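# Close every fume hood door gently without tipping

## Task

Close all of the fume hood's doors so that its front has no opening left. Slamming any door counts as failure, and so does the robot falling over or being left tilted.

## Robot and tools

Robot: the LinearBot has a base that can drive in any direction and a column about 1.7 m high. A carriage rides up and down the column (lift_m) and holds two identical six-joint arms, each ending in a two-finger gripper. Each arm base sits about 0.57 m + lift_m above the floor, and parts of the carriage hang roughly 0.15 m lower. A hand reaches 0.78 m from its shoulder but only about 0.38 m below its arm base. A hand is about 0.16 m long and 0.1 m wide (0.14 m when open). The wrist camera sticks out 0.11 m from the joint 6 axis on one side. Fingertips are about 0.005 m thick in the closing direction and 0.02 m wide. Parked arm: joints 1 to 6 = 0, 0.05, 0.05, 1.45, 0, 0. With both parked the robot is about 0.85 m wide and 0.65 m long. Cameras: carriage_camera (fixed, forward, about 20 degrees down), left_wrist_camera and right_wrist_camera (looking past the fingertips).

Frames (metres): base frame has its origin on the floor under the base centre, x forward, y left, z up. left_hand and right_hand are the midpoints between each hand's pads, in this frame; quat_wxyz rotates base axes into hand axes (hand z along the fingers, y the opening direction; a hand pointing straight up with joints 1, 5, 6 at 0 reads 1, 0, 0, 0). base_odometry is in the frame of the base at scene start, counts wheel turns only (slip looks like travel), heading in rad, left positive, -3.142 to 3.142. Heading can drift a degree or two after turns or long strafes.

move: one action. "base" holds exactly one relative command, an offset from where the base last reported itself: translate_m (forward +, -2 to 2 m), strafe_m (left +, -2 to 2 m) or rotate_rad (counter-clockwise +, -6.3 to 6.3 rad). "joints" is one object keyed by joint name with absolute targets: lift_m 0 to 1 m; for each arm (left_ and right_ prefixes) joint1_rad -2.617 to 3.054 (yaw about vertical, 0 forward, + left), joint2_rad 0 to 3.141 (shoulder: 0 upper arm back and level, 1.57 upright, 3.14 forward level), joint3_rad 0 to 3.141 (elbow, 0 folded, 3.14 straight), joint4_rad -1.57 to 1.57 (wrist pitch, + lifts fingertips), joint5_rad -1.57 to 1.57 (wrist yaw, + turns fingertips right, opposite to joint 1), joint6_rad -2.094 to 2.094 (roll about finger axis, + clockwise seen from forearm), gripper_m 0 to 0.093 (pad gap). Done tolerances: lift 0.004, joint1 0.02, joint2 0.105, joint3 0.06, joint4 0.04, joint5 0.025, joint6 0.02, gripper 0.004. Optional "speeds" caps top speed for this action: translate_m and strafe_m 0.02 to 0.5 m/s, rotate_rad 0.05 to 1.57 rad/s, lift_m 0.08 to 0.25 m/s (maximum is default). Optional min_time_s (0.1 to 8 s) sets a floor on each arm and gripper motion's duration. "cameras" lists which images to return (omitted, null or ["all"] = all; [] = none). An action needs base, joints or both; all its motions start together. Unknown keys make the call invalid; out-of-range values get it refused, and a refusal or a stop cancels the rest of your queued move, wait and finished_scene calls in that scene. Actions last 15 s at most; base drives time out after 14 s. Omitted joints may still be pushing toward old targets.

wait: seconds 0 to 10, plus cameras; the robot keeps its last command. zoom_image: camera plus region [x0, y0, x1, y1] in pixels from the top-left, at most 504 by 504, of that camera's latest image (which must have been returned). finished_scene: scene (integer) ends the scene permanently; the doors must stay shut afterward without help.

Results: "pictures" names the images in order; images may lag the state slightly. "move" reads done or the worst status. Status words: done (base: wheels turned the full amount, even if slipping); off_target (stopped short, may still push); contact_stop or time_out (target dropped, holds in place); not_followed (arm targets withheld by the self-collision check, gripper still runs; the robot may keep trying). on_its_own reports uncommanded activity ("held at" is the target). motor_effort is percent of max, + toward higher values, bracket = peak in the last action, with sizeable per-motor error; drive_wheels sign is meaningless. If lift effort keeps dropping while lowering, a hand is resting on something. Joint torques follow arm joint order, include arm weight, and joints 1 to 3 wrap at ±28 N m. Gripper readings on a hard part read up to 0.005 m under its width; closed on nothing 0.000 to 0.002. Open well above the reading to release.

Cautions: the simulation continues while you think, holding the last command. Hand readings can be off, the real hand usually lower, worse at full reach; arm moves of 0.1 m or more can wander a few cm (less with min_time_s). Arms have no contact stop and spring to target once freed. Base contact stops may be late or missing and do not watch the arms; after a bump back off about 0.2 m. Do not reverse under a table edge into the column. The robot tips most easily with the carriage high, arms stretched or loaded, while pushing or pulling, or on sudden stops; only images reveal a lean. Never let the arms strike or squeeze each other; to untangle, resend one arm its current readings with joint 1 swung away, then the other later. Extended or pushing arms heat up: MOTOR HOT appears at 75 °C and at 100 °C the arm goes limp for 30 to 60 s (OVER-TEMPERATURE FAULT, keys show limit_stop_at_motor_heat; resend targets). Park arms to cool them. Close doors with slow, controlled motions so they are not slammed.

Each tool is called after "Emit:" as name(argument=value, ...) on one line, values as JSON.

## Session

Emit:
move()

Scene clock: 0.00 s.
Joint torques (N m): no reading
base_odometry: x=+0.000 y=+0.000 heading=+0.000
base_status: not commanded
joint_positions: lift_m=+0.300 left_joint1_rad=+0.012 left_joint2_rad=+0.051 left_joint3_rad=+0.037 left_joint4_rad=+1.443 left_joint5_rad=+0.029 left_joint6_rad=-0.031 left_gripper_m=+0.09396 right_joint1_rad=-0.015 right_joint2_rad=+0.041 right_joint3_rad=+0.046 right_joint4_rad=+1.483 right_joint5_rad=-0.047 right_joint6_rad=-0.022 right_gripper_m=+0.09396
joint_status: not commanded
motor_effort: lift_m=+30 drive_wheels=-1
left_hand: x=+0.2557 y=+0.3123 z=+1.3128 quat_wxyz=(+0.997, +0.013, +0.071, -0.010) (m; base frame)
right_hand: x=+0.2401 y=-0.3092 z=+1.3164 quat_wxyz=(+0.999, -0.023, +0.041, -0.017) (m; base frame)
pictures: carriage_camera, left_wrist_camera, right_wrist_camera
Images, in order (width x height): carriage_camera 672x504, left_wrist_camera 672x504, right_wrist_camera 672x504.

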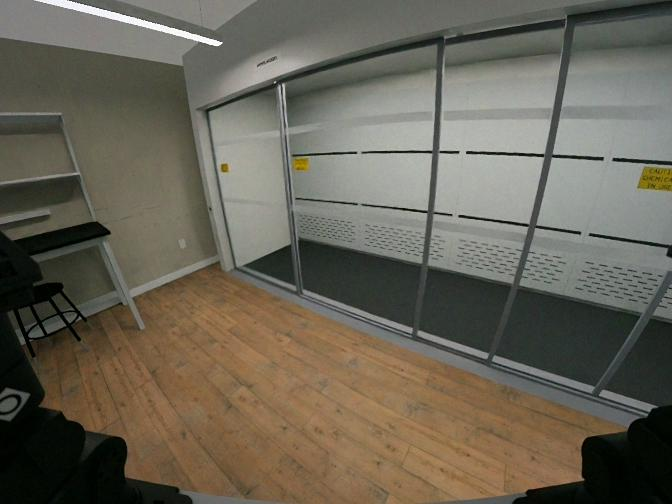

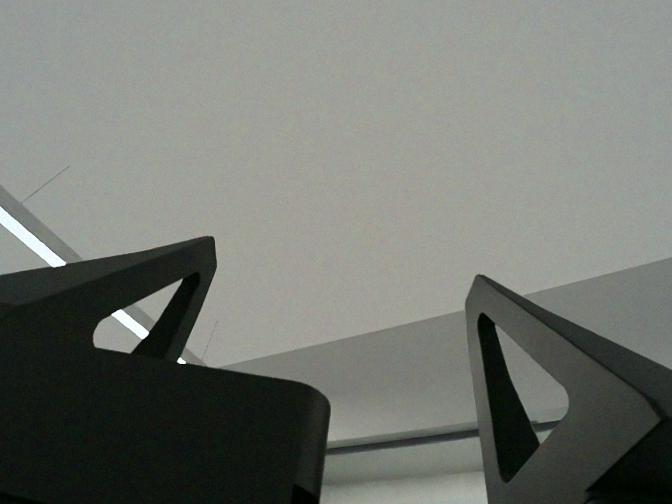

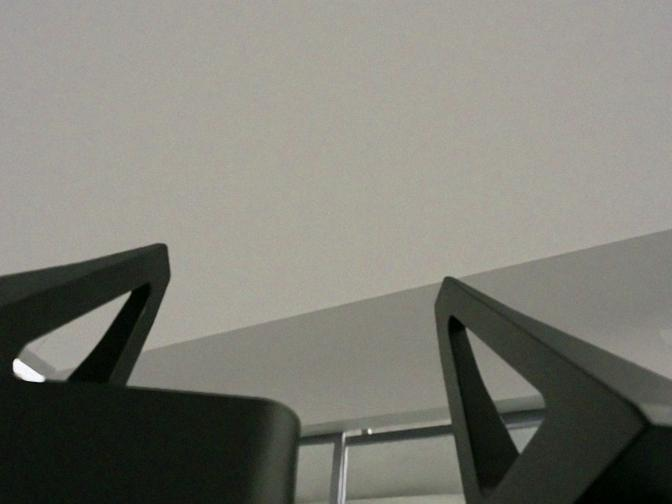

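Emit:
move(base={"rotate_rad": -0.5}, cameras=["carriage_camera"])

Emit:
move(base={"rotate_rad": -0.6}, cameras=["carriage_camera"])

Scene clock: 2.07 s.
Joint torques (N m): left_arm=[-0.08 3.58 7.09 -0.03 -0.02 0.05] | right_arm=[-0.12 4.38 4.37 -0.16 0 -0.01]
move: done
base_odometry: x=+0.000 y=+0.000 heading=-0.500
base_status: done
joint_positions: lift_m=+0.300 left_joint1_rad=+0.012 left_joint2_rad=+0.051 left_joint3_rad=+0.037 left_joint4_rad=+1.443 left_joint5_rad=+0.029 left_joint6_rad=-0.031 left_gripper_m=+0.09396 right_joint1_rad=-0.015 right_joint2_rad=+0.041 right_joint3_rad=+0.046 right_joint4_rad=+1.483 right_joint5_rad=-0.047 right_joint6_rad=-0.022 right_gripper_m=+0.09396
joint_status: not commanded
motor_effort: lift_m=+29(30) drive_wheels=+1(9)
left_hand: x=+0.2557 y=+0.3123 z=+1.3128 quat_wxyz=(+0.997, +0.013, +0.071, -0.010) (m; base frame)
right_hand: x=+0.2401 y=-0.3092 z=+1.3164 quat_wxyz=(+0.999, -0.023, +0.041, -0.017) (m; base frame)
pictures: carriage_camera
Images, in order (width x height): carriage_camera 672x504.

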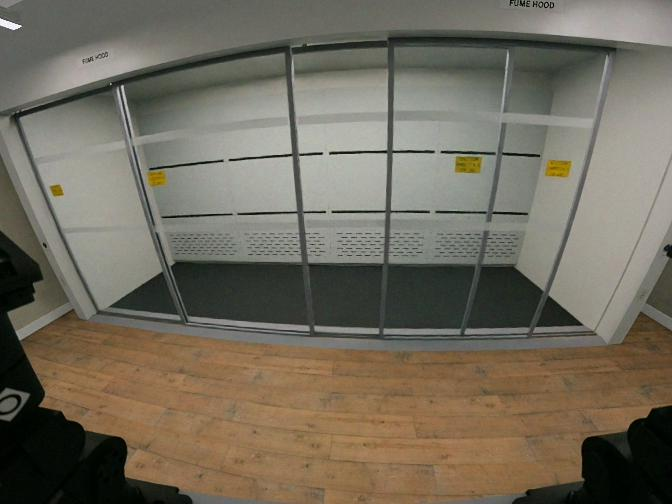

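Scene clock: 4.10 s.
Joint torques (N m): left_arm=[-0.02 3.54 6.82 -0.11 -0.06 0.03] | right_arm=[-0.16 4.3 4.33 -0.22 -0.01 0.02]
move: done
base_odometry: x=+0.000 y=+0.000 heading=-1.099
base_status: done
joint_positions: lift_m=+0.300 left_joint1_rad=+0.012 left_joint2_rad=+0.051 left_joint3_rad=+0.037 left_joint4_rad=+1.443 left_joint5_rad=+0.029 left_joint6_rad=-0.031 left_gripper_m=+0.09396 right_joint1_rad=-0.015 right_joint2_rad=+0.041 right_joint3_rad=+0.046 right_joint4_rad=+1.483 right_joint5_rad=-0.047 right_joint6_rad=-0.022 right_gripper_m=+0.09396
joint_status: not commanded
motor_effort: lift_m=+30(30) drive_wheels=+2(8)
left_hand: x=+0.2557 y=+0.3123 z=+1.3128 quat_wxyz=(+0.997, +0.013, +0.071, -0.010) (m; base frame)
right_hand: x=+0.2401 y=-0.3092 z=+1.3164 quat_wxyz=(+0.999, -0.023, +0.041, -0.017) (m; base frame)
pictures: carriage_camera
Images, in order (width x height): carriage_camera 672x504.

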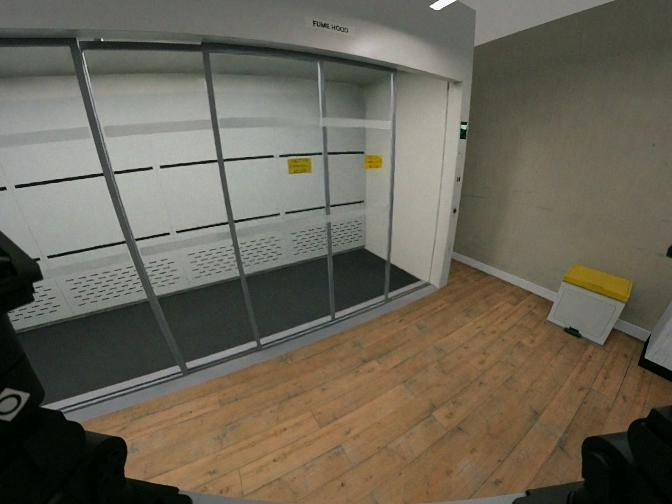

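Emit:
move(base={"rotate_rad": 0.6}, cameras=["carriage_camera"])

Emit:
zoom_image(camera="carriage_camera", region=[0, 20, 336, 350])

Emit:
zoom_image(camera="carriage_camera", region=[280, 20, 640, 360])

Scene clock: 6.27 s.
Joint torques (N m): left_arm=[-0.12 3.63 6.95 -0.04 0.02 0.02] | right_arm=[0.01 4.44 4.38 -0.19 0.01 0.06]
move: done
base_odometry: x=+0.000 y=+0.000 heading=-0.500
base_status: done
joint_positions: lift_m=+0.300 left_joint1_rad=+0.012 left_joint2_rad=+0.051 left_joint3_rad=+0.037 left_joint4_rad=+1.443 left_joint5_rad=+0.029 left_joint6_rad=-0.031 left_gripper_m=+0.09396 right_joint1_rad=-0.015 right_joint2_rad=+0.041 right_joint3_rad=+0.046 right_joint4_rad=+1.483 right_joint5_rad=-0.047 right_joint6_rad=-0.022 right_gripper_m=+0.09396
joint_status: not commanded
motor_effort: lift_m=+30(30) drive_wheels=+3(9)
left_hand: x=+0.2557 y=+0.3123 z=+1.3128 quat_wxyz=(+0.997, +0.013, +0.071, -0.010) (m; base frame)
right_hand: x=+0.2401 y=-0.3092 z=+1.3164 quat_wxyz=(+0.999, -0.023, +0.041, -0.017) (m; base frame)
pictures: carriage_camera
Images, in order (width x height): carriage_camera 672x504.

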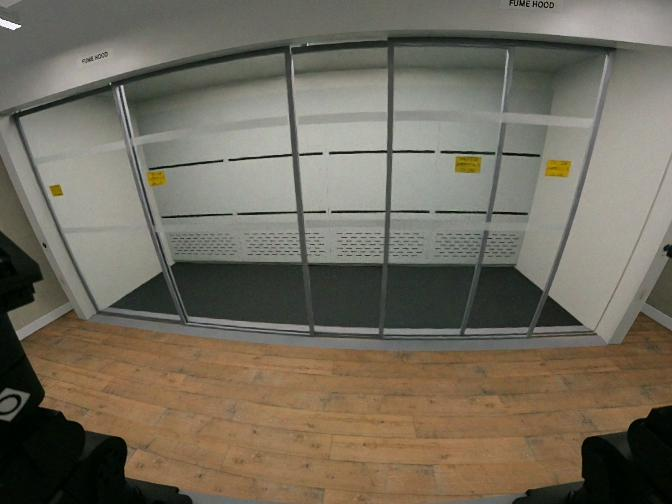

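Scaled by 1.500 from the camera's 672x504 image, which has a finer 960x720 frame.

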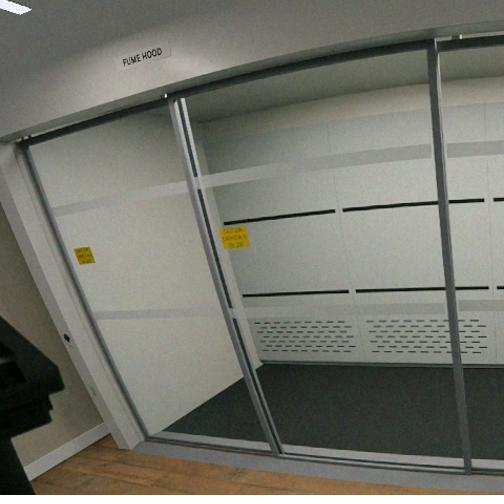

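Scaled by 1.400 from the camera's 672x504 image, which has a finer 960x720 frame.

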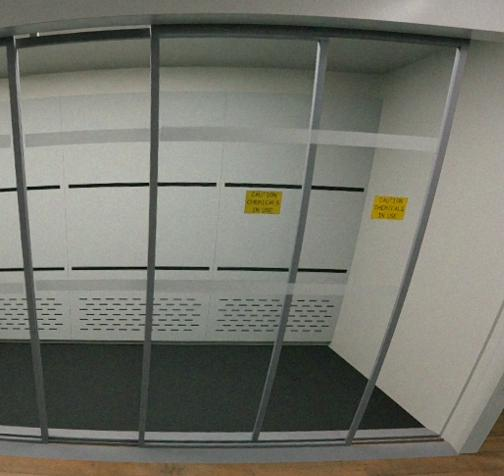

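Emit:
move(base={"translate_m": 0.5}, cameras=["carriage_camera"])

Emit:
move(base={"strafe_m": -0.7}, cameras=["carriage_camera"])

Emit:
zoom_image(camera="carriage_camera", region=[150, 0, 600, 400])

Emit:
move(base={"strafe_m": 1.7}, cameras=["carriage_camera"])

Emit:
zoom_image(camera="carriage_camera", region=[100, 0, 550, 400])

Scene clock: 10.00 s.
Joint torques (N m): left_arm=[-0.16 3.43 6.82 -0.11 -0.1 -0.01] | right_arm=[-0.13 4.25 4.53 -0.17 -0.05 -0.01]
move: done
base_odometry: x=+0.439 y=-0.240 heading=-0.500
base_status: done
joint_positions: lift_m=+0.300 left_joint1_rad=+0.012 left_joint2_rad=+0.051 left_joint3_rad=+0.037 left_joint4_rad=+1.443 left_joint5_rad=+0.029 left_joint6_rad=-0.031 left_gripper_m=+0.09396 right_joint1_rad=-0.015 right_joint2_rad=+0.041 right_joint3_rad=+0.046 right_joint4_rad=+1.483 right_joint5_rad=-0.047 right_joint6_rad=-0.022 right_gripper_m=+0.09396
joint_status: not commanded
motor_effort: lift_m=+30(30) drive_wheels=-2(11)
left_hand: x=+0.2555 y=+0.3123 z=+1.3128 quat_wxyz=(+0.997, +0.013, +0.071, -0.010) (m; base frame)
right_hand: x=+0.2400 y=-0.3092 z=+1.3164 quat_wxyz=(+0.999, -0.023, +0.041, -0.017) (m; base frame)
pictures: carriage_camera
Images, in order (width x height): carriage_camera 672x504.

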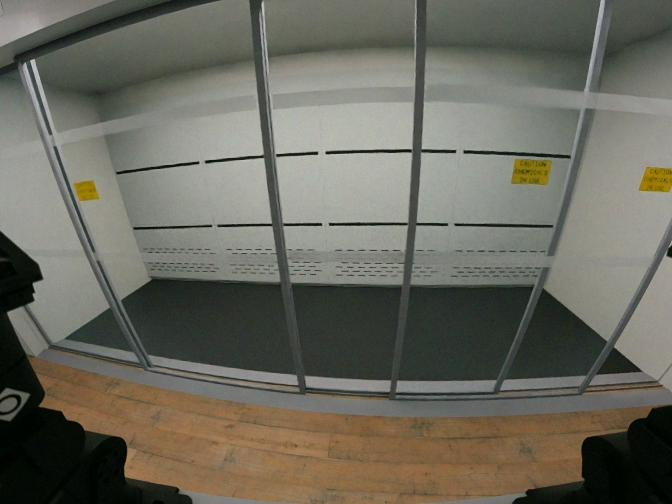

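Scene clock: 13.63 s.
Joint torques (N m): left_arm=[-0.13 3.44 7.02 -0.06 -0.1 0.03] | right_arm=[-0.18 4.36 4.4 -0.18 0 -0.02]
move: done
base_odometry: x=+0.103 y=-0.854 heading=-0.500
base_status: done
joint_positions: lift_m=+0.300 left_joint1_rad=+0.013 left_joint2_rad=+0.051 left_joint3_rad=+0.037 left_joint4_rad=+1.443 left_joint5_rad=+0.029 left_joint6_rad=-0.031 left_gripper_m=+0.09396 right_joint1_rad=-0.015 right_joint2_rad=+0.041 right_joint3_rad=+0.046 right_joint4_rad=+1.483 right_joint5_rad=-0.047 right_joint6_rad=-0.022 right_gripper_m=+0.09396
joint_status: not commanded
motor_effort: lift_m=+30(30) drive_wheels=-3(9)
left_hand: x=+0.2555 y=+0.3124 z=+1.3128 quat_wxyz=(+0.997, +0.013, +0.071, -0.010) (m; base frame)
right_hand: x=+0.2400 y=-0.3092 z=+1.3164 quat_wxyz=(+0.999, -0.023, +0.041, -0.017) (m; base frame)
pictures: carriage_camera
Images, in order (width x height): carriage_camera 672x504.

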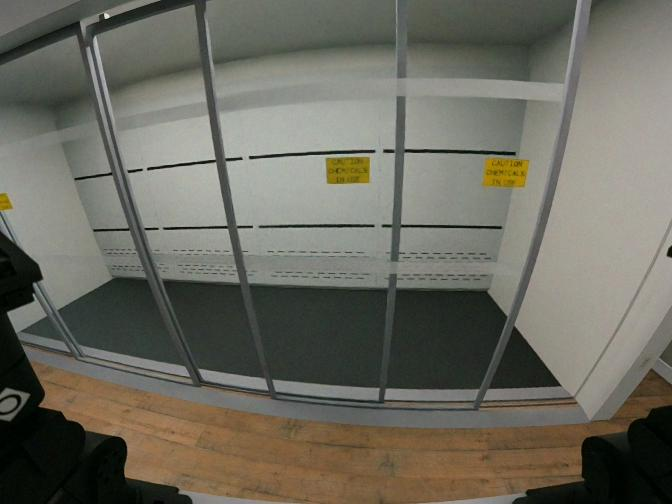

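Scaled by 1.120 from the camera's 672x504 image, which has a finer 960x720 frame.

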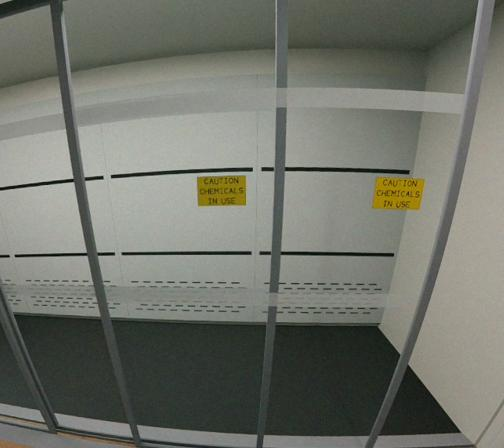

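Scene clock: 19.40 s.
Joint torques (N m): left_arm=[-0.28 3.64 6.95 -0.04 -0.08 0] | right_arm=[0.02 4.31 4.49 -0.15 0 -0.01]
move: done
base_odometry: x=+0.918 y=+0.637 heading=-0.500
base_status: done
joint_positions: lift_m=+0.300 left_joint1_rad=+0.014 left_joint2_rad=+0.051 left_joint3_rad=+0.037 left_joint4_rad=+1.443 left_joint5_rad=+0.029 left_joint6_rad=-0.031 left_gripper_m=+0.09396 right_joint1_rad=-0.015 right_joint2_rad=+0.041 right_joint3_rad=+0.046 right_joint4_rad=+1.483 right_joint5_rad=-0.047 right_joint6_rad=-0.022 right_gripper_m=+0.09396
joint_status: not commanded
motor_effort: lift_m=+30(30) drive_wheels=-2(20)
left_hand: x=+0.2555 y=+0.3123 z=+1.3128 quat_wxyz=(+0.997, +0.013, +0.071, -0.009) (m; base frame)
right_hand: x=+0.2400 y=-0.3091 z=+1.3164 quat_wxyz=(+0.999, -0.024, +0.041, -0.017) (m; base frame)
pictures: carriage_camera
Images, in order (width x height): carriage_camera 672x504.

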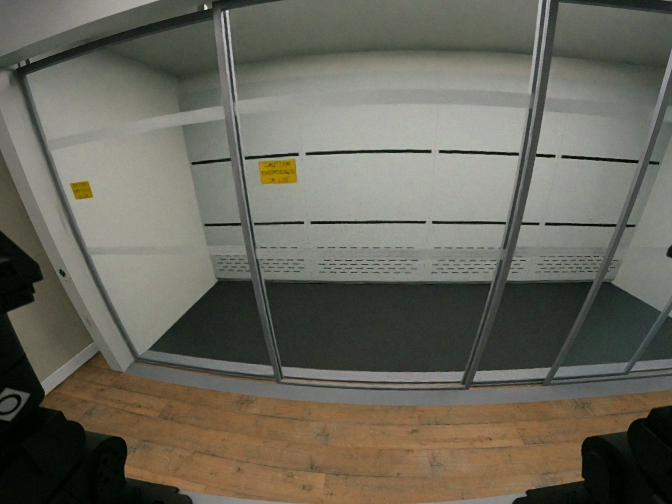

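Scaled by 1.120 from the camera's 672x504 image, which has a finer 960x720 frame.

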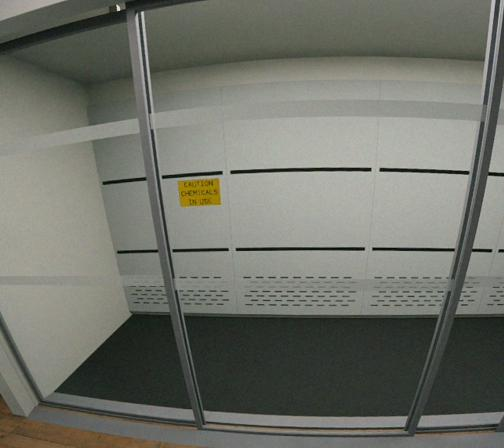

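Emit:
zoom_image(camera="carriage_camera", region=[450, 50, 672, 250])

Emit:
zoom_image(camera="carriage_camera", region=[430, 250, 672, 410])

Emit:
zoom_image(camera="carriage_camera", region=[100, 250, 342, 410])

Emit:
zoom_image(camera="carriage_camera", region=[0, 0, 260, 200])

Scaled by 2.270 from the camera's 672x504 image, which has a finer 960x720 frame.

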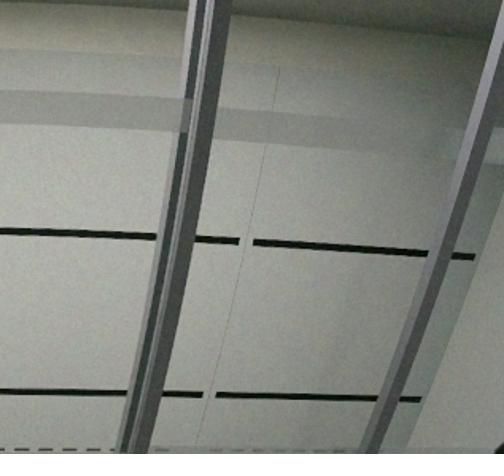

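Scaled by 2.083 from the camera's 672x504 image, which has a finer 960x720 frame.

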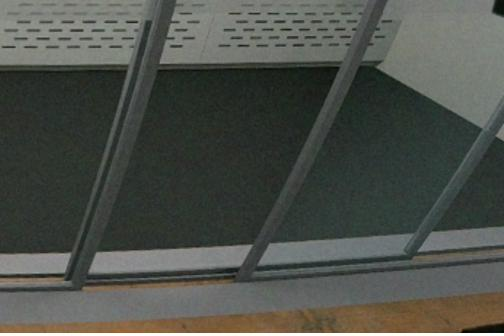

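Scaled by 2.083 from the camera's 672x504 image, which has a finer 960x720 frame.

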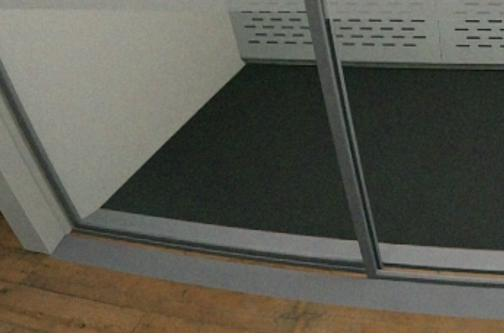

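Scaled by 1.938 from the camera's 672x504 image, which has a finer 960x720 frame.

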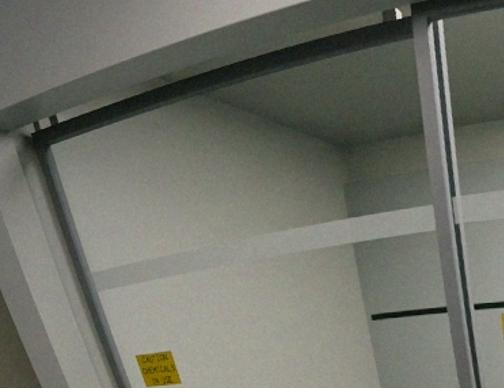

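Emit:
move(base={"strafe_m": -1.7}, cameras=["carriage_camera"])

Emit:
zoom_image(camera="carriage_camera", region=[150, 300, 350, 430])

Emit:
zoom_image(camera="carriage_camera", region=[350, 300, 550, 430])

Emit:
zoom_image(camera="carriage_camera", region=[50, 0, 300, 170])

Emit:
zoom_image(camera="carriage_camera", region=[360, 30, 600, 230])

Scene clock: 26.80 s.
Joint torques (N m): left_arm=[-0.09 3.54 6.94 -0.03 -0.01 0.09] | right_arm=[-0.1 4.38 4.41 -0.16 -0.03 -0.01]
move: done
base_odometry: x=+0.103 y=-0.854 heading=-0.500
base_status: done
joint_positions: lift_m=+0.300 left_joint1_rad=+0.014 left_joint2_rad=+0.051 left_joint3_rad=+0.037 left_joint4_rad=+1.443 left_joint5_rad=+0.029 left_joint6_rad=-0.031 left_gripper_m=+0.09396 right_joint1_rad=-0.015 right_joint2_rad=+0.041 right_joint3_rad=+0.046 right_joint4_rad=+1.483 right_joint5_rad=-0.047 right_joint6_rad=-0.022 right_gripper_m=+0.09396
joint_status: not commanded
motor_effort: lift_m=+29(30) drive_wheels=-1(11)
left_hand: x=+0.2555 y=+0.3123 z=+1.3128 quat_wxyz=(+0.997, +0.013, +0.071, -0.009) (m; base frame)
right_hand: x=+0.2400 y=-0.3091 z=+1.3164 quat_wxyz=(+0.999, -0.024, +0.041, -0.017) (m; base frame)
pictures: carriage_camera
Images, in order (width x height): carriage_camera 672x504.

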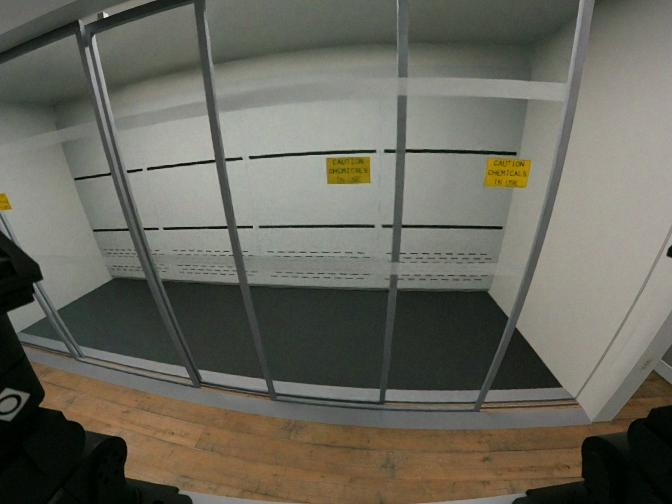

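Scaled by 2.520 from the camera's 672x504 image, which has a finer 960x720 frame.

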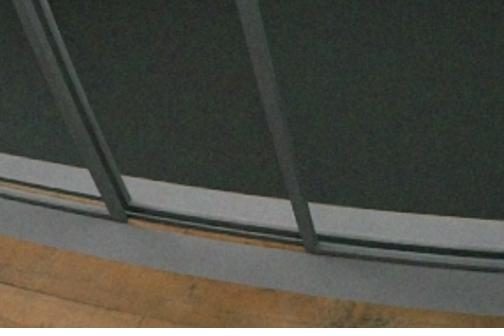

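Scaled by 2.520 from the camera's 672x504 image, which has a finer 960x720 frame.

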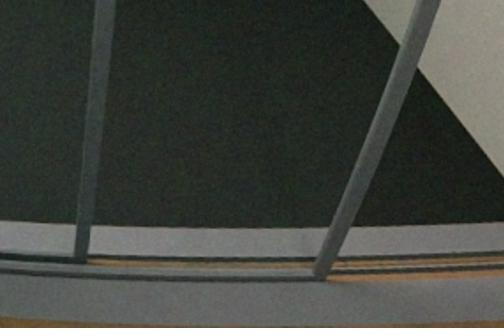

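Scaled by 2.016 from the camera's 672x504 image, which has a finer 960x720 frame.

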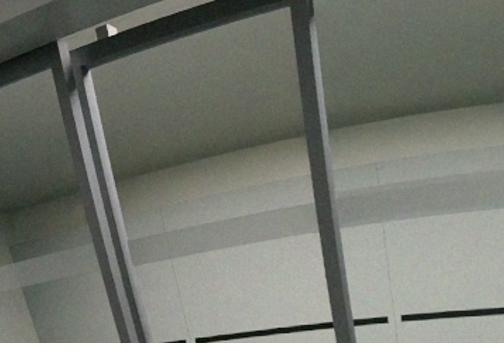

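Scaled by 2.100 from the camera's 672x504 image, which has a finer 960x720 frame.

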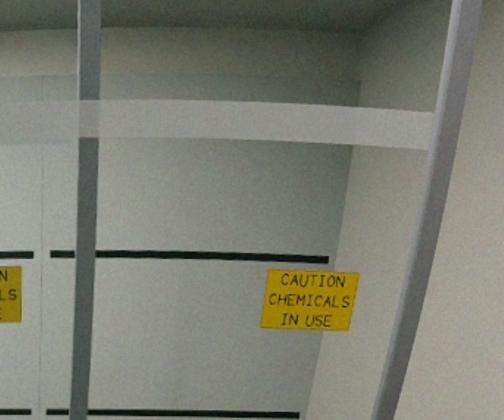

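Emit:
move(base={"rotate_rad": -0.15}, cameras=["carriage_camera"])

Emit:
move(base={"translate_m": 0.25}, cameras=["carriage_camera"])

Scene clock: 28.93 s.
Joint torques (N m): left_arm=[-0.13 3.56 7.19 -0.09 -0.03 0.01] | right_arm=[-0.03 4.36 4.37 -0.21 -0.02 0.02]
move: done
base_odometry: x=+0.103 y=-0.854 heading=-0.650
base_status: done
joint_positions: lift_m=+0.300 left_joint1_rad=+0.014 left_joint2_rad=+0.051 left_joint3_rad=+0.037 left_joint4_rad=+1.443 left_joint5_rad=+0.029 left_joint6_rad=-0.031 left_gripper_m=+0.09396 right_joint1_rad=-0.015 right_joint2_rad=+0.041 right_joint3_rad=+0.046 right_joint4_rad=+1.483 right_joint5_rad=-0.047 right_joint6_rad=-0.022 right_gripper_m=+0.09396
joint_status: not commanded
motor_effort: lift_m=+30(30) drive_wheels=-3(8)
left_hand: x=+0.2555 y=+0.3123 z=+1.3128 quat_wxyz=(+0.997, +0.013, +0.071, -0.009) (m; base frame)
right_hand: x=+0.2400 y=-0.3091 z=+1.3164 quat_wxyz=(+0.999, -0.024, +0.041, -0.017) (m; base frame)
pictures: carriage_camera
Images, in order (width x height): carriage_camera 672x504.

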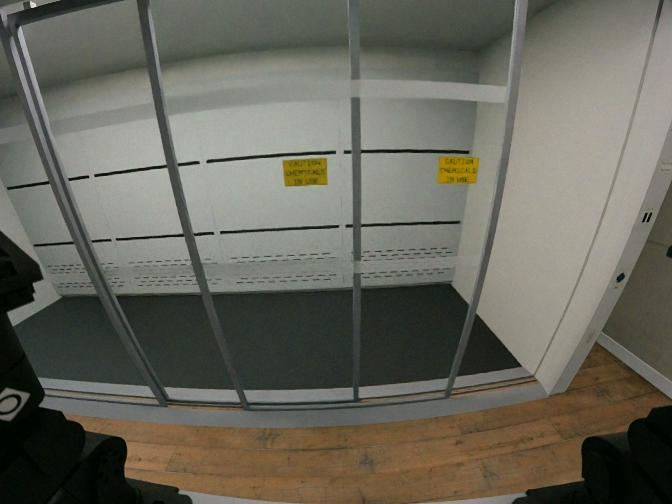

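Scene clock: 31.33 s.
Joint torques (N m): left_arm=[-0.14 3.56 6.94 0.01 -0.06 0.03] | right_arm=[-0.12 4.36 4.31 -0.15 0.02 0.02]
move: done
base_odometry: x=+0.302 y=-1.006 heading=-0.651
base_status: done
joint_positions: lift_m=+0.300 left_joint1_rad=+0.014 left_joint2_rad=+0.051 left_joint3_rad=+0.037 left_joint4_rad=+1.443 left_joint5_rad=+0.029 left_joint6_rad=-0.031 left_gripper_m=+0.09396 right_joint1_rad=-0.015 right_joint2_rad=+0.041 right_joint3_rad=+0.046 right_joint4_rad=+1.483 right_joint5_rad=-0.047 right_joint6_rad=-0.022 right_gripper_m=+0.09396
joint_status: not commanded
motor_effort: lift_m=+30(30) drive_wheels=+3(13)
left_hand: x=+0.2555 y=+0.3123 z=+1.3128 quat_wxyz=(+0.997, +0.013, +0.071, -0.009) (m; base frame)
right_hand: x=+0.2401 y=-0.3091 z=+1.3164 quat_wxyz=(+0.999, -0.024, +0.041, -0.017) (m; base frame)
pictures: carriage_camera
Images, in order (width x height): carriage_camera 672x504.

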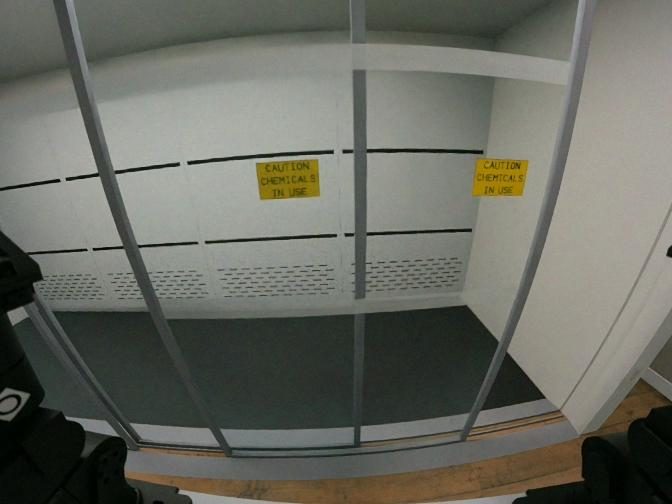

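Emit:
move(joints={"lift_m": 0.15, "left_joint1_rad": 0, "left_joint2_rad": 1.8, "left_joint3_rad": 1.8, "left_joint4_rad": 0, "left_joint5_rad": 0, "left_joint6_rad": 0, "left_gripper_m": 0}, min_time_s=3)

Scene clock: 35.93 s.
Joint torques (N m): left_arm=[-0.1 13.52 3.86 -0.44 -0.36 0.23] | right_arm=[-0.16 4.27 4.42 -0.2 0 0.01]
move: off_target
base_odometry: x=+0.302 y=-1.006 heading=-0.651
base_status: not commanded
joint_positions: lift_m=+0.150 left_joint1_rad=+0.000 left_joint2_rad=+1.574 left_joint3_rad=+1.838 left_joint4_rad=+0.197 left_joint5_rad=+0.031 left_joint6_rad=-0.015 left_gripper_m=+0.00037 right_joint1_rad=-0.015 right_joint2_rad=+0.041 right_joint3_rad=+0.046 right_joint4_rad=+1.483 right_joint5_rad=-0.047 right_joint6_rad=-0.022 right_gripper_m=+0.09396
joint_status: left_joint2_rad off_target (ended at +1.574, target +1.800); left_joint4_rad off_target (ended at +0.197, target +0.000); left_joint5_rad off_target (ended at +0.031, target +0.000); the others done
motor_effort: lift_m=+29(30) drive_wheels=+6(6)
left_hand: x=+0.6803 y=+0.3116 z=+1.3449 quat_wxyz=(+0.850, +0.009, +0.527, -0.015) (m; base frame)
right_hand: x=+0.2400 y=-0.3091 z=+1.1664 quat_wxyz=(+0.999, -0.024, +0.041, -0.017) (m; base frame)
pictures: carriage_camera, left_wrist_camera, right_wrist_camera
Images, in order (width x height): carriage_camera 672x504, left_wrist_camera 672x504, right_wrist_camera 672x504.

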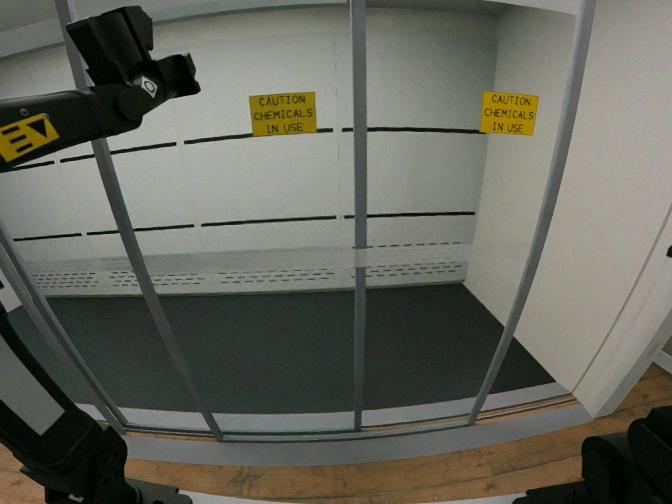

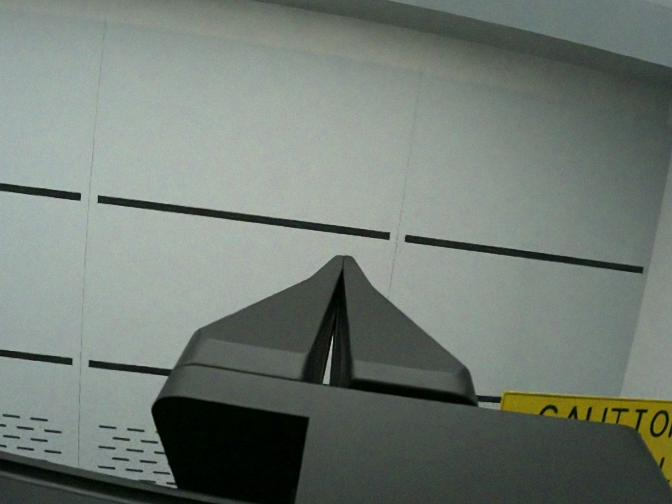

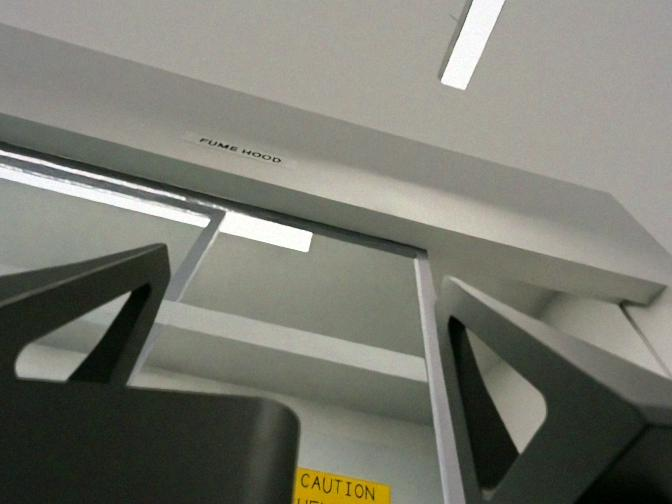

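Emit:
move(joints={"left_joint2_rad": 2.15, "left_joint3_rad": 1.95, "left_joint4_rad": -0.1}, min_time_s=2, cameras=["carriage_camera","left_wrist_camera"])

Scene clock: 38.37 s.
Joint torques (N m): left_arm=[0.35 15.88 0.46 -1.29 -0.71 0.21] | right_arm=[-0.05 4.19 4.4 -0.19 -0.02 0.03]
move: off_target
base_odometry: x=+0.302 y=-1.006 heading=-0.651
base_status: not commanded
joint_positions: lift_m=+0.150 left_joint1_rad=-0.004 left_joint2_rad=+1.663 left_joint3_rad=+2.018 left_joint4_rad=+0.172 left_joint5_rad=+0.060 left_joint6_rad=-0.015 left_gripper_m=+0.00036 right_joint1_rad=-0.015 right_joint2_rad=+0.041 right_joint3_rad=+0.046 right_joint4_rad=+1.483 right_joint5_rad=-0.047 right_joint6_rad=-0.022 right_gripper_m=+0.09396
joint_status: left_joint2_rad off_target (ended at +1.662, target +2.150); left_joint3_rad off_target (ended at +2.019, target +1.950); left_joint4_rad off_target (ended at +0.172, target -0.100)
motor_effort: lift_m=+30(30) drive_wheels=+6(6)
left_hand: x=+0.6838 y=+0.3049 z=+1.3776 quat_wxyz=(+0.867, +0.023, +0.498, -0.023) (m; base frame)
right_hand: x=+0.2400 y=-0.3091 z=+1.1664 quat_wxyz=(+0.999, -0.024, +0.041, -0.017) (m; base frame)
pictures: carriage_camera, left_wrist_camera
Images, in order (width x height): carriage_camera 672x504, left_wrist_camera 672x504.

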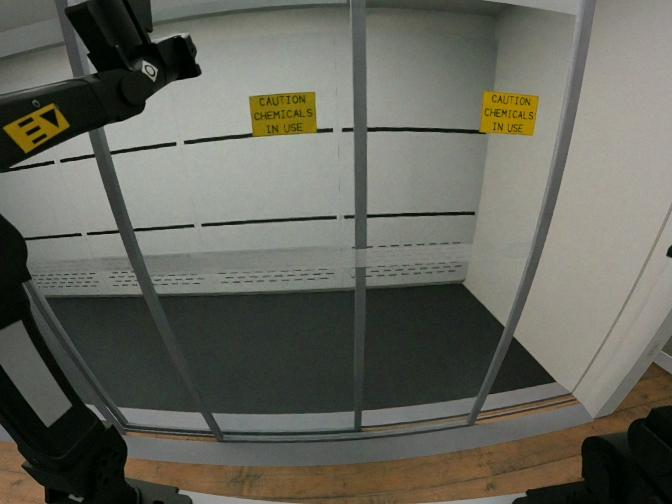

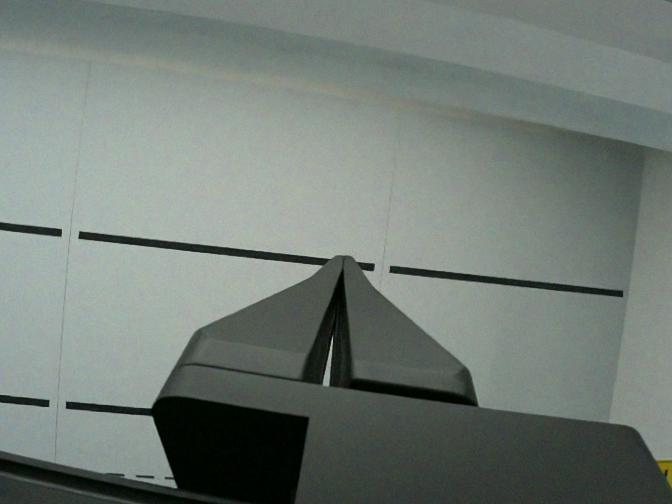

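Emit:
move(joints={"left_joint2_rad": 1.3, "left_joint3_rad": 1.5, "left_joint4_rad": -0.1}, min_time_s=2, cameras=["carriage_camera","left_wrist_camera"])

Scene clock: 40.87 s.
Joint torques (N m): left_arm=[0.64 -5.53 6.54 2.06 -0.16 0.11] | right_arm=[-0.03 4.25 4.27 -0.15 0.05 -0.01]
move: done
base_odometry: x=+0.302 y=-1.006 heading=-0.651
base_status: not commanded
joint_positions: lift_m=+0.150 left_joint1_rad=-0.005 left_joint2_rad=+1.310 left_joint3_rad=+1.518 left_joint4_rad=-0.094 left_joint5_rad=+0.011 left_joint6_rad=-0.014 left_gripper_m=+0.00035 right_joint1_rad=-0.015 right_joint2_rad=+0.041 right_joint3_rad=+0.046 right_joint4_rad=+1.483 right_joint5_rad=-0.047 right_joint6_rad=-0.022 right_gripper_m=+0.09396
joint_status: all done
on_its_own: left_joint5_rad moved -0.048 to your old target +0.000
motor_effort: lift_m=+30(30) drive_wheels=+3(6)
left_hand: x=+0.6421 y=+0.3129 z=+1.2419 quat_wxyz=(+0.746, +0.001, +0.666, -0.011) (m; base frame)
right_hand: x=+0.2400 y=-0.3091 z=+1.1664 quat_wxyz=(+0.999, -0.024, +0.041, -0.017) (m; base frame)
pictures: carriage_camera, left_wrist_camera
Images, in order (width x height): carriage_camera 672x504, left_wrist_camera 672x504.

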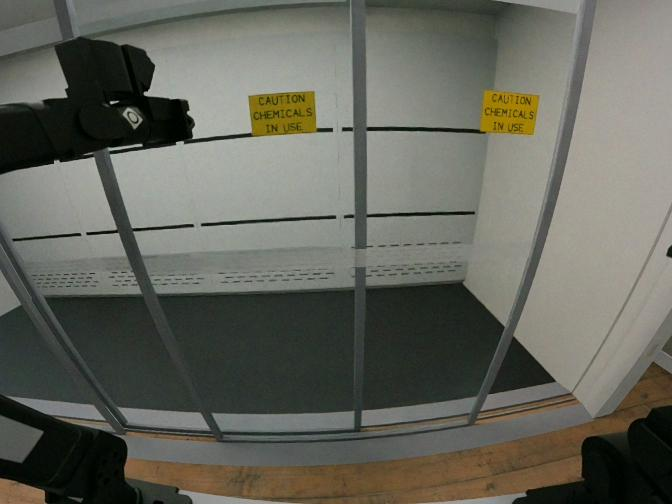

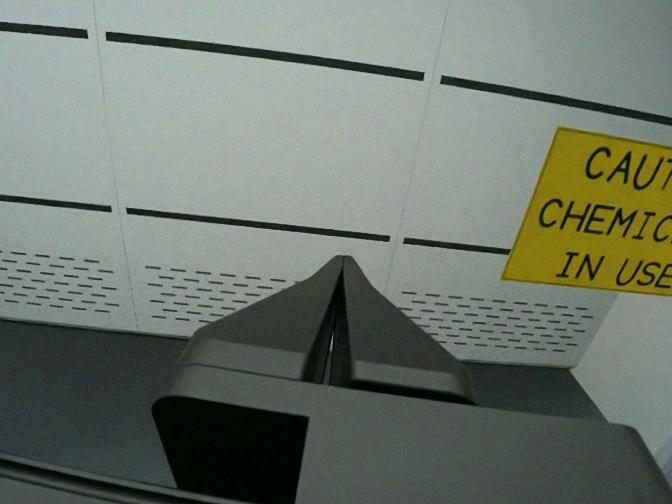

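Emit:
move(base={"translate_m": -0.2}, cameras=[])

Emit:
move(base={"rotate_rad": -0.1}, cameras=[])

Emit:
move(base={"strafe_m": 0.3}, cameras=["carriage_camera","left_wrist_camera"])

Scene clock: 43.23 s.
Joint torques (N m): left_arm=[0.43 -5.61 7.01 2.05 -0.14 0.17] | right_arm=[-0.08 4.26 4.38 -0.2 0 0.02]
move: done
base_odometry: x=+0.143 y=-0.885 heading=-0.650
base_status: done
joint_positions: lift_m=+0.150 left_joint1_rad=-0.005 left_joint2_rad=+1.308 left_joint3_rad=+1.513 left_joint4_rad=-0.098 left_joint5_rad=+0.011 left_joint6_rad=-0.014 left_gripper_m=+0.00035 right_joint1_rad=-0.015 right_joint2_rad=+0.041 right_joint3_rad=+0.046 right_joint4_rad=+1.483 right_joint5_rad=-0.047 right_joint6_rad=-0.022 right_gripper_m=+0.09396
joint_status: not commanded
motor_effort: lift_m=+30(30) drive_wheels=+3(11)
left_hand: x=+0.6423 y=+0.3130 z=+1.2392 quat_wxyz=(+0.744, +0.001, +0.668, -0.010) (m; base frame)
right_hand: x=+0.2401 y=-0.3091 z=+1.1664 quat_wxyz=(+0.999, -0.024, +0.041, -0.017) (m; base frame)
pictures: none
No camera images: "cameras" was empty.

Scene clock: 44.23 s.
Joint torques (N m): left_arm=[0.16 -5.57 6.98 2.15 -0.13 0.19] | right_arm=[-0.08 4.26 4.33 -0.15 0 -0.01]
move: done
base_odometry: x=+0.143 y=-0.885 heading=-0.750
base_status: done
joint_positions: lift_m=+0.150 left_joint1_rad=-0.003 left_joint2_rad=+1.308 left_joint3_rad=+1.513 left_joint4_rad=-0.099 left_joint5_rad=+0.009 left_joint6_rad=-0.013 left_gripper_m=+0.00035 right_joint1_rad=-0.015 right_joint2_rad=+0.041 right_joint3_rad=+0.046 right_joint4_rad=+1.483 right_joint5_rad=-0.047 right_joint6_rad=-0.022 right_gripper_m=+0.09396
joint_status: not commanded
motor_effort: lift_m=+30(30) drive_wheels=-4(9)
left_hand: x=+0.6422 y=+0.3140 z=+1.2391 quat_wxyz=(+0.744, +0.000, +0.669, -0.009) (m; base frame)
right_hand: x=+0.2401 y=-0.3091 z=+1.1664 quat_wxyz=(+0.999, -0.024, +0.041, -0.017) (m; base frame)
pictures: none
No camera images: "cameras" was empty.

Scene clock: 46.90 s.
Joint torques (N m): left_arm=[0.23 -5.41 6.84 2.09 -0.1 0.16] | right_arm=[-0.17 4.44 4.45 -0.19 0.01 0.05]
move: done
base_odometry: x=+0.347 y=-0.665 heading=-0.750
base_status: done
joint_positions: lift_m=+0.150 left_joint1_rad=-0.001 left_joint2_rad=+1.308 left_joint3_rad=+1.513 left_joint4_rad=-0.100 left_joint5_rad=+0.007 left_joint6_rad=-0.013 left_gripper_m=+0.00035 right_joint1_rad=-0.015 right_joint2_rad=+0.041 right_joint3_rad=+0.046 right_joint4_rad=+1.483 right_joint5_rad=-0.047 right_joint6_rad=-0.022 right_gripper_m=+0.09396
joint_status: not commanded
motor_effort: lift_m=+29(30) drive_wheels=-2(16)
left_hand: x=+0.6422 y=+0.3155 z=+1.2390 quat_wxyz=(+0.743, -0.002, +0.669, -0.007) (m; base frame)
right_hand: x=+0.2401 y=-0.3091 z=+1.1664 quat_wxyz=(+0.999, -0.024, +0.041, -0.017) (m; base frame)
pictures: carriage_camera, left_wrist_camera
Images, in order (width x height): carriage_camera 672x504, left_wrist_camera 672x504.

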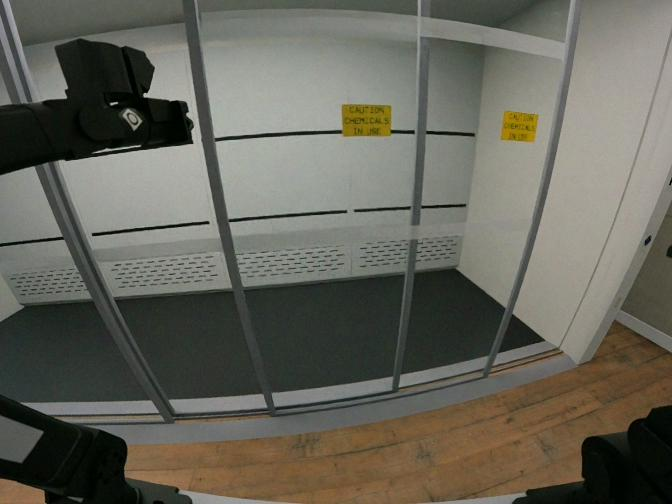

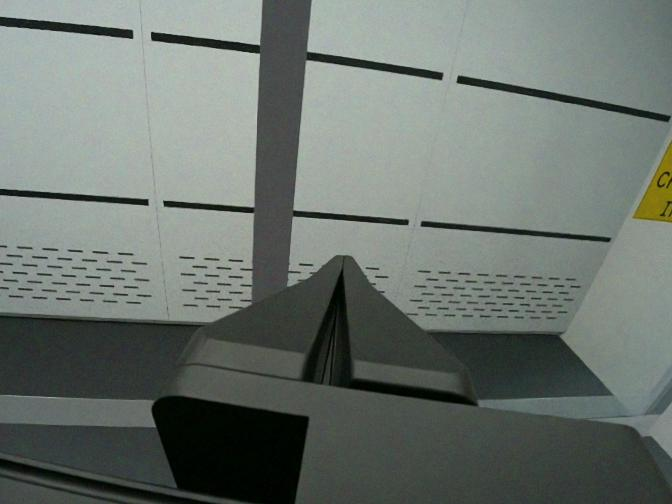

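Emit:
move(base={"rotate_rad": 0.06}, cameras=[])

Emit:
move(base={"strafe_m": 0.18}, cameras=["carriage_camera","left_wrist_camera"])

Scene clock: 49.00 s.
Joint torques (N m): left_arm=[0.1 -5.39 7.08 2.12 -0.06 0.13] | right_arm=[-0.13 4.33 4.45 -0.2 0.03 0]
move: done
base_odometry: x=+0.347 y=-0.665 heading=-0.690
base_status: done
joint_positions: lift_m=+0.150 left_joint1_rad=+0.000 left_joint2_rad=+1.308 left_joint3_rad=+1.513 left_joint4_rad=-0.100 left_joint5_rad=+0.005 left_joint6_rad=-0.013 left_gripper_m=+0.00035 right_joint1_rad=-0.015 right_joint2_rad=+0.041 right_joint3_rad=+0.046 right_joint4_rad=+1.483 right_joint5_rad=-0.047 right_joint6_rad=-0.022 right_gripper_m=+0.09397
joint_status: not commanded
motor_effort: lift_m=+29(30) drive_wheels=-3(6)
left_hand: x=+0.6422 y=+0.3159 z=+1.2388 quat_wxyz=(+0.743, -0.002, +0.669, -0.007) (m; base frame)
right_hand: x=+0.2401 y=-0.3091 z=+1.1664 quat_wxyz=(+0.999, -0.024, +0.041, -0.017) (m; base frame)
pictures: none
No camera images: "cameras" was empty.

Scene clock: 51.17 s.
Joint torques (N m): left_arm=[-0.31 -5.23 6.76 2.14 -0.08 0.18] | right_arm=[-0.14 4.25 4.45 -0.16 -0.04 0.01]
move: done
base_odometry: x=+0.462 y=-0.526 heading=-0.689
base_status: done
joint_positions: lift_m=+0.150 left_joint1_rad=+0.001 left_joint2_rad=+1.308 left_joint3_rad=+1.513 left_joint4_rad=-0.100 left_joint5_rad=+0.004 left_joint6_rad=-0.013 left_gripper_m=+0.00035 right_joint1_rad=-0.015 right_joint2_rad=+0.041 right_joint3_rad=+0.046 right_joint4_rad=+1.483 right_joint5_rad=-0.047 right_joint6_rad=-0.022 right_gripper_m=+0.09397
joint_status: not commanded
motor_effort: lift_m=+30(30) drive_wheels=-5(14)
left_hand: x=+0.6422 y=+0.3168 z=+1.2388 quat_wxyz=(+0.743, -0.003, +0.669, -0.006) (m; base frame)
right_hand: x=+0.2401 y=-0.3090 z=+1.1664 quat_wxyz=(+0.999, -0.024, +0.041, -0.017) (m; base frame)
pictures: carriage_camera, left_wrist_camera
Images, in order (width x height): carriage_camera 672x504, left_wrist_camera 672x504.

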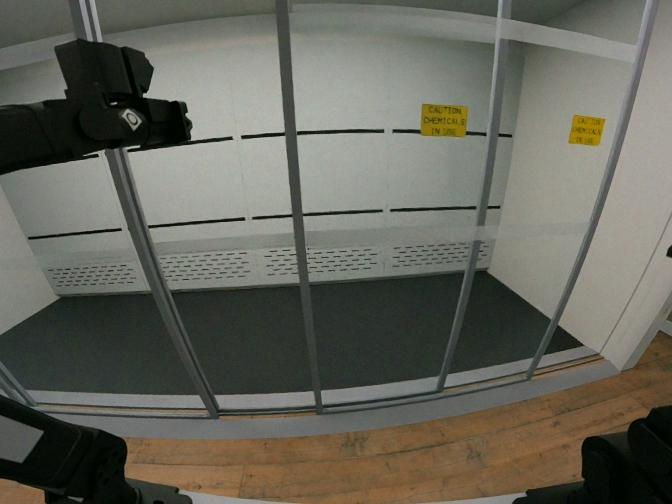

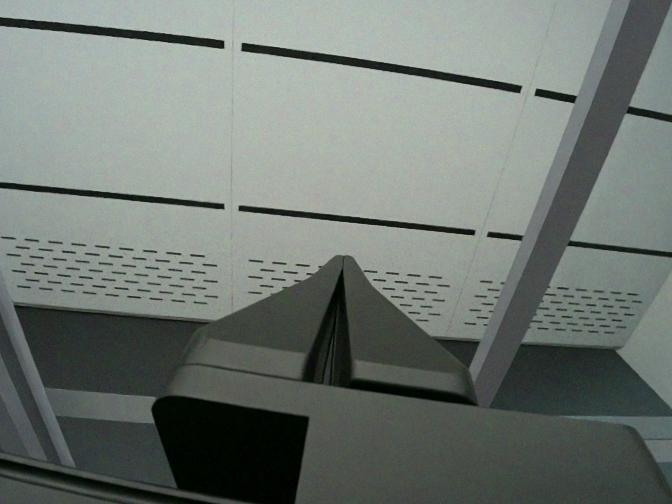

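Emit:
move(base={"translate_m": 0.12}, speeds={"translate_m": 0.1}, cameras=["carriage_camera","left_wrist_camera"])

Scene clock: 53.27 s.
Joint torques (N m): left_arm=[-0.2 -5.49 7.2 2.13 0 0.18] | right_arm=[-0.02 4.23 4.31 -0.17 -0.05 -0.01]
move: done
base_odometry: x=+0.554 y=-0.602 heading=-0.689
base_status: done
joint_positions: lift_m=+0.150 left_joint1_rad=+0.001 left_joint2_rad=+1.307 left_joint3_rad=+1.513 left_joint4_rad=-0.101 left_joint5_rad=+0.004 left_joint6_rad=-0.013 left_gripper_m=+0.00035 right_joint1_rad=-0.015 right_joint2_rad=+0.041 right_joint3_rad=+0.046 right_joint4_rad=+1.483 right_joint5_rad=-0.047 right_joint6_rad=-0.022 right_gripper_m=+0.09397
joint_status: not commanded
motor_effort: lift_m=+29(30) drive_wheels=+1(9)
left_hand: x=+0.6419 y=+0.3168 z=+1.2390 quat_wxyz=(+0.743, -0.003, +0.669, -0.006) (m; base frame)
right_hand: x=+0.2401 y=-0.3090 z=+1.1664 quat_wxyz=(+0.999, -0.024, +0.041, -0.017) (m; base frame)
pictures: carriage_camera, left_wrist_camera
Images, in order (width x height): carriage_camera 672x504, left_wrist_camera 672x504.

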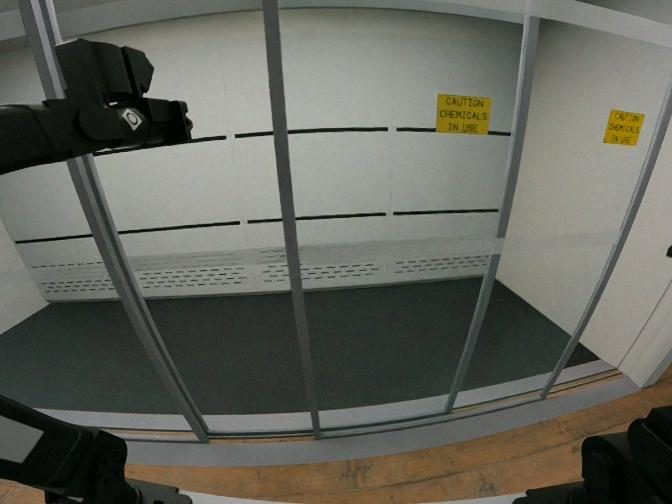

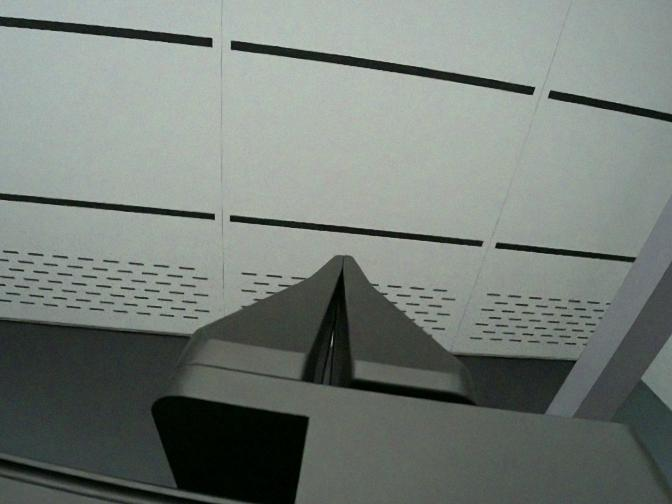

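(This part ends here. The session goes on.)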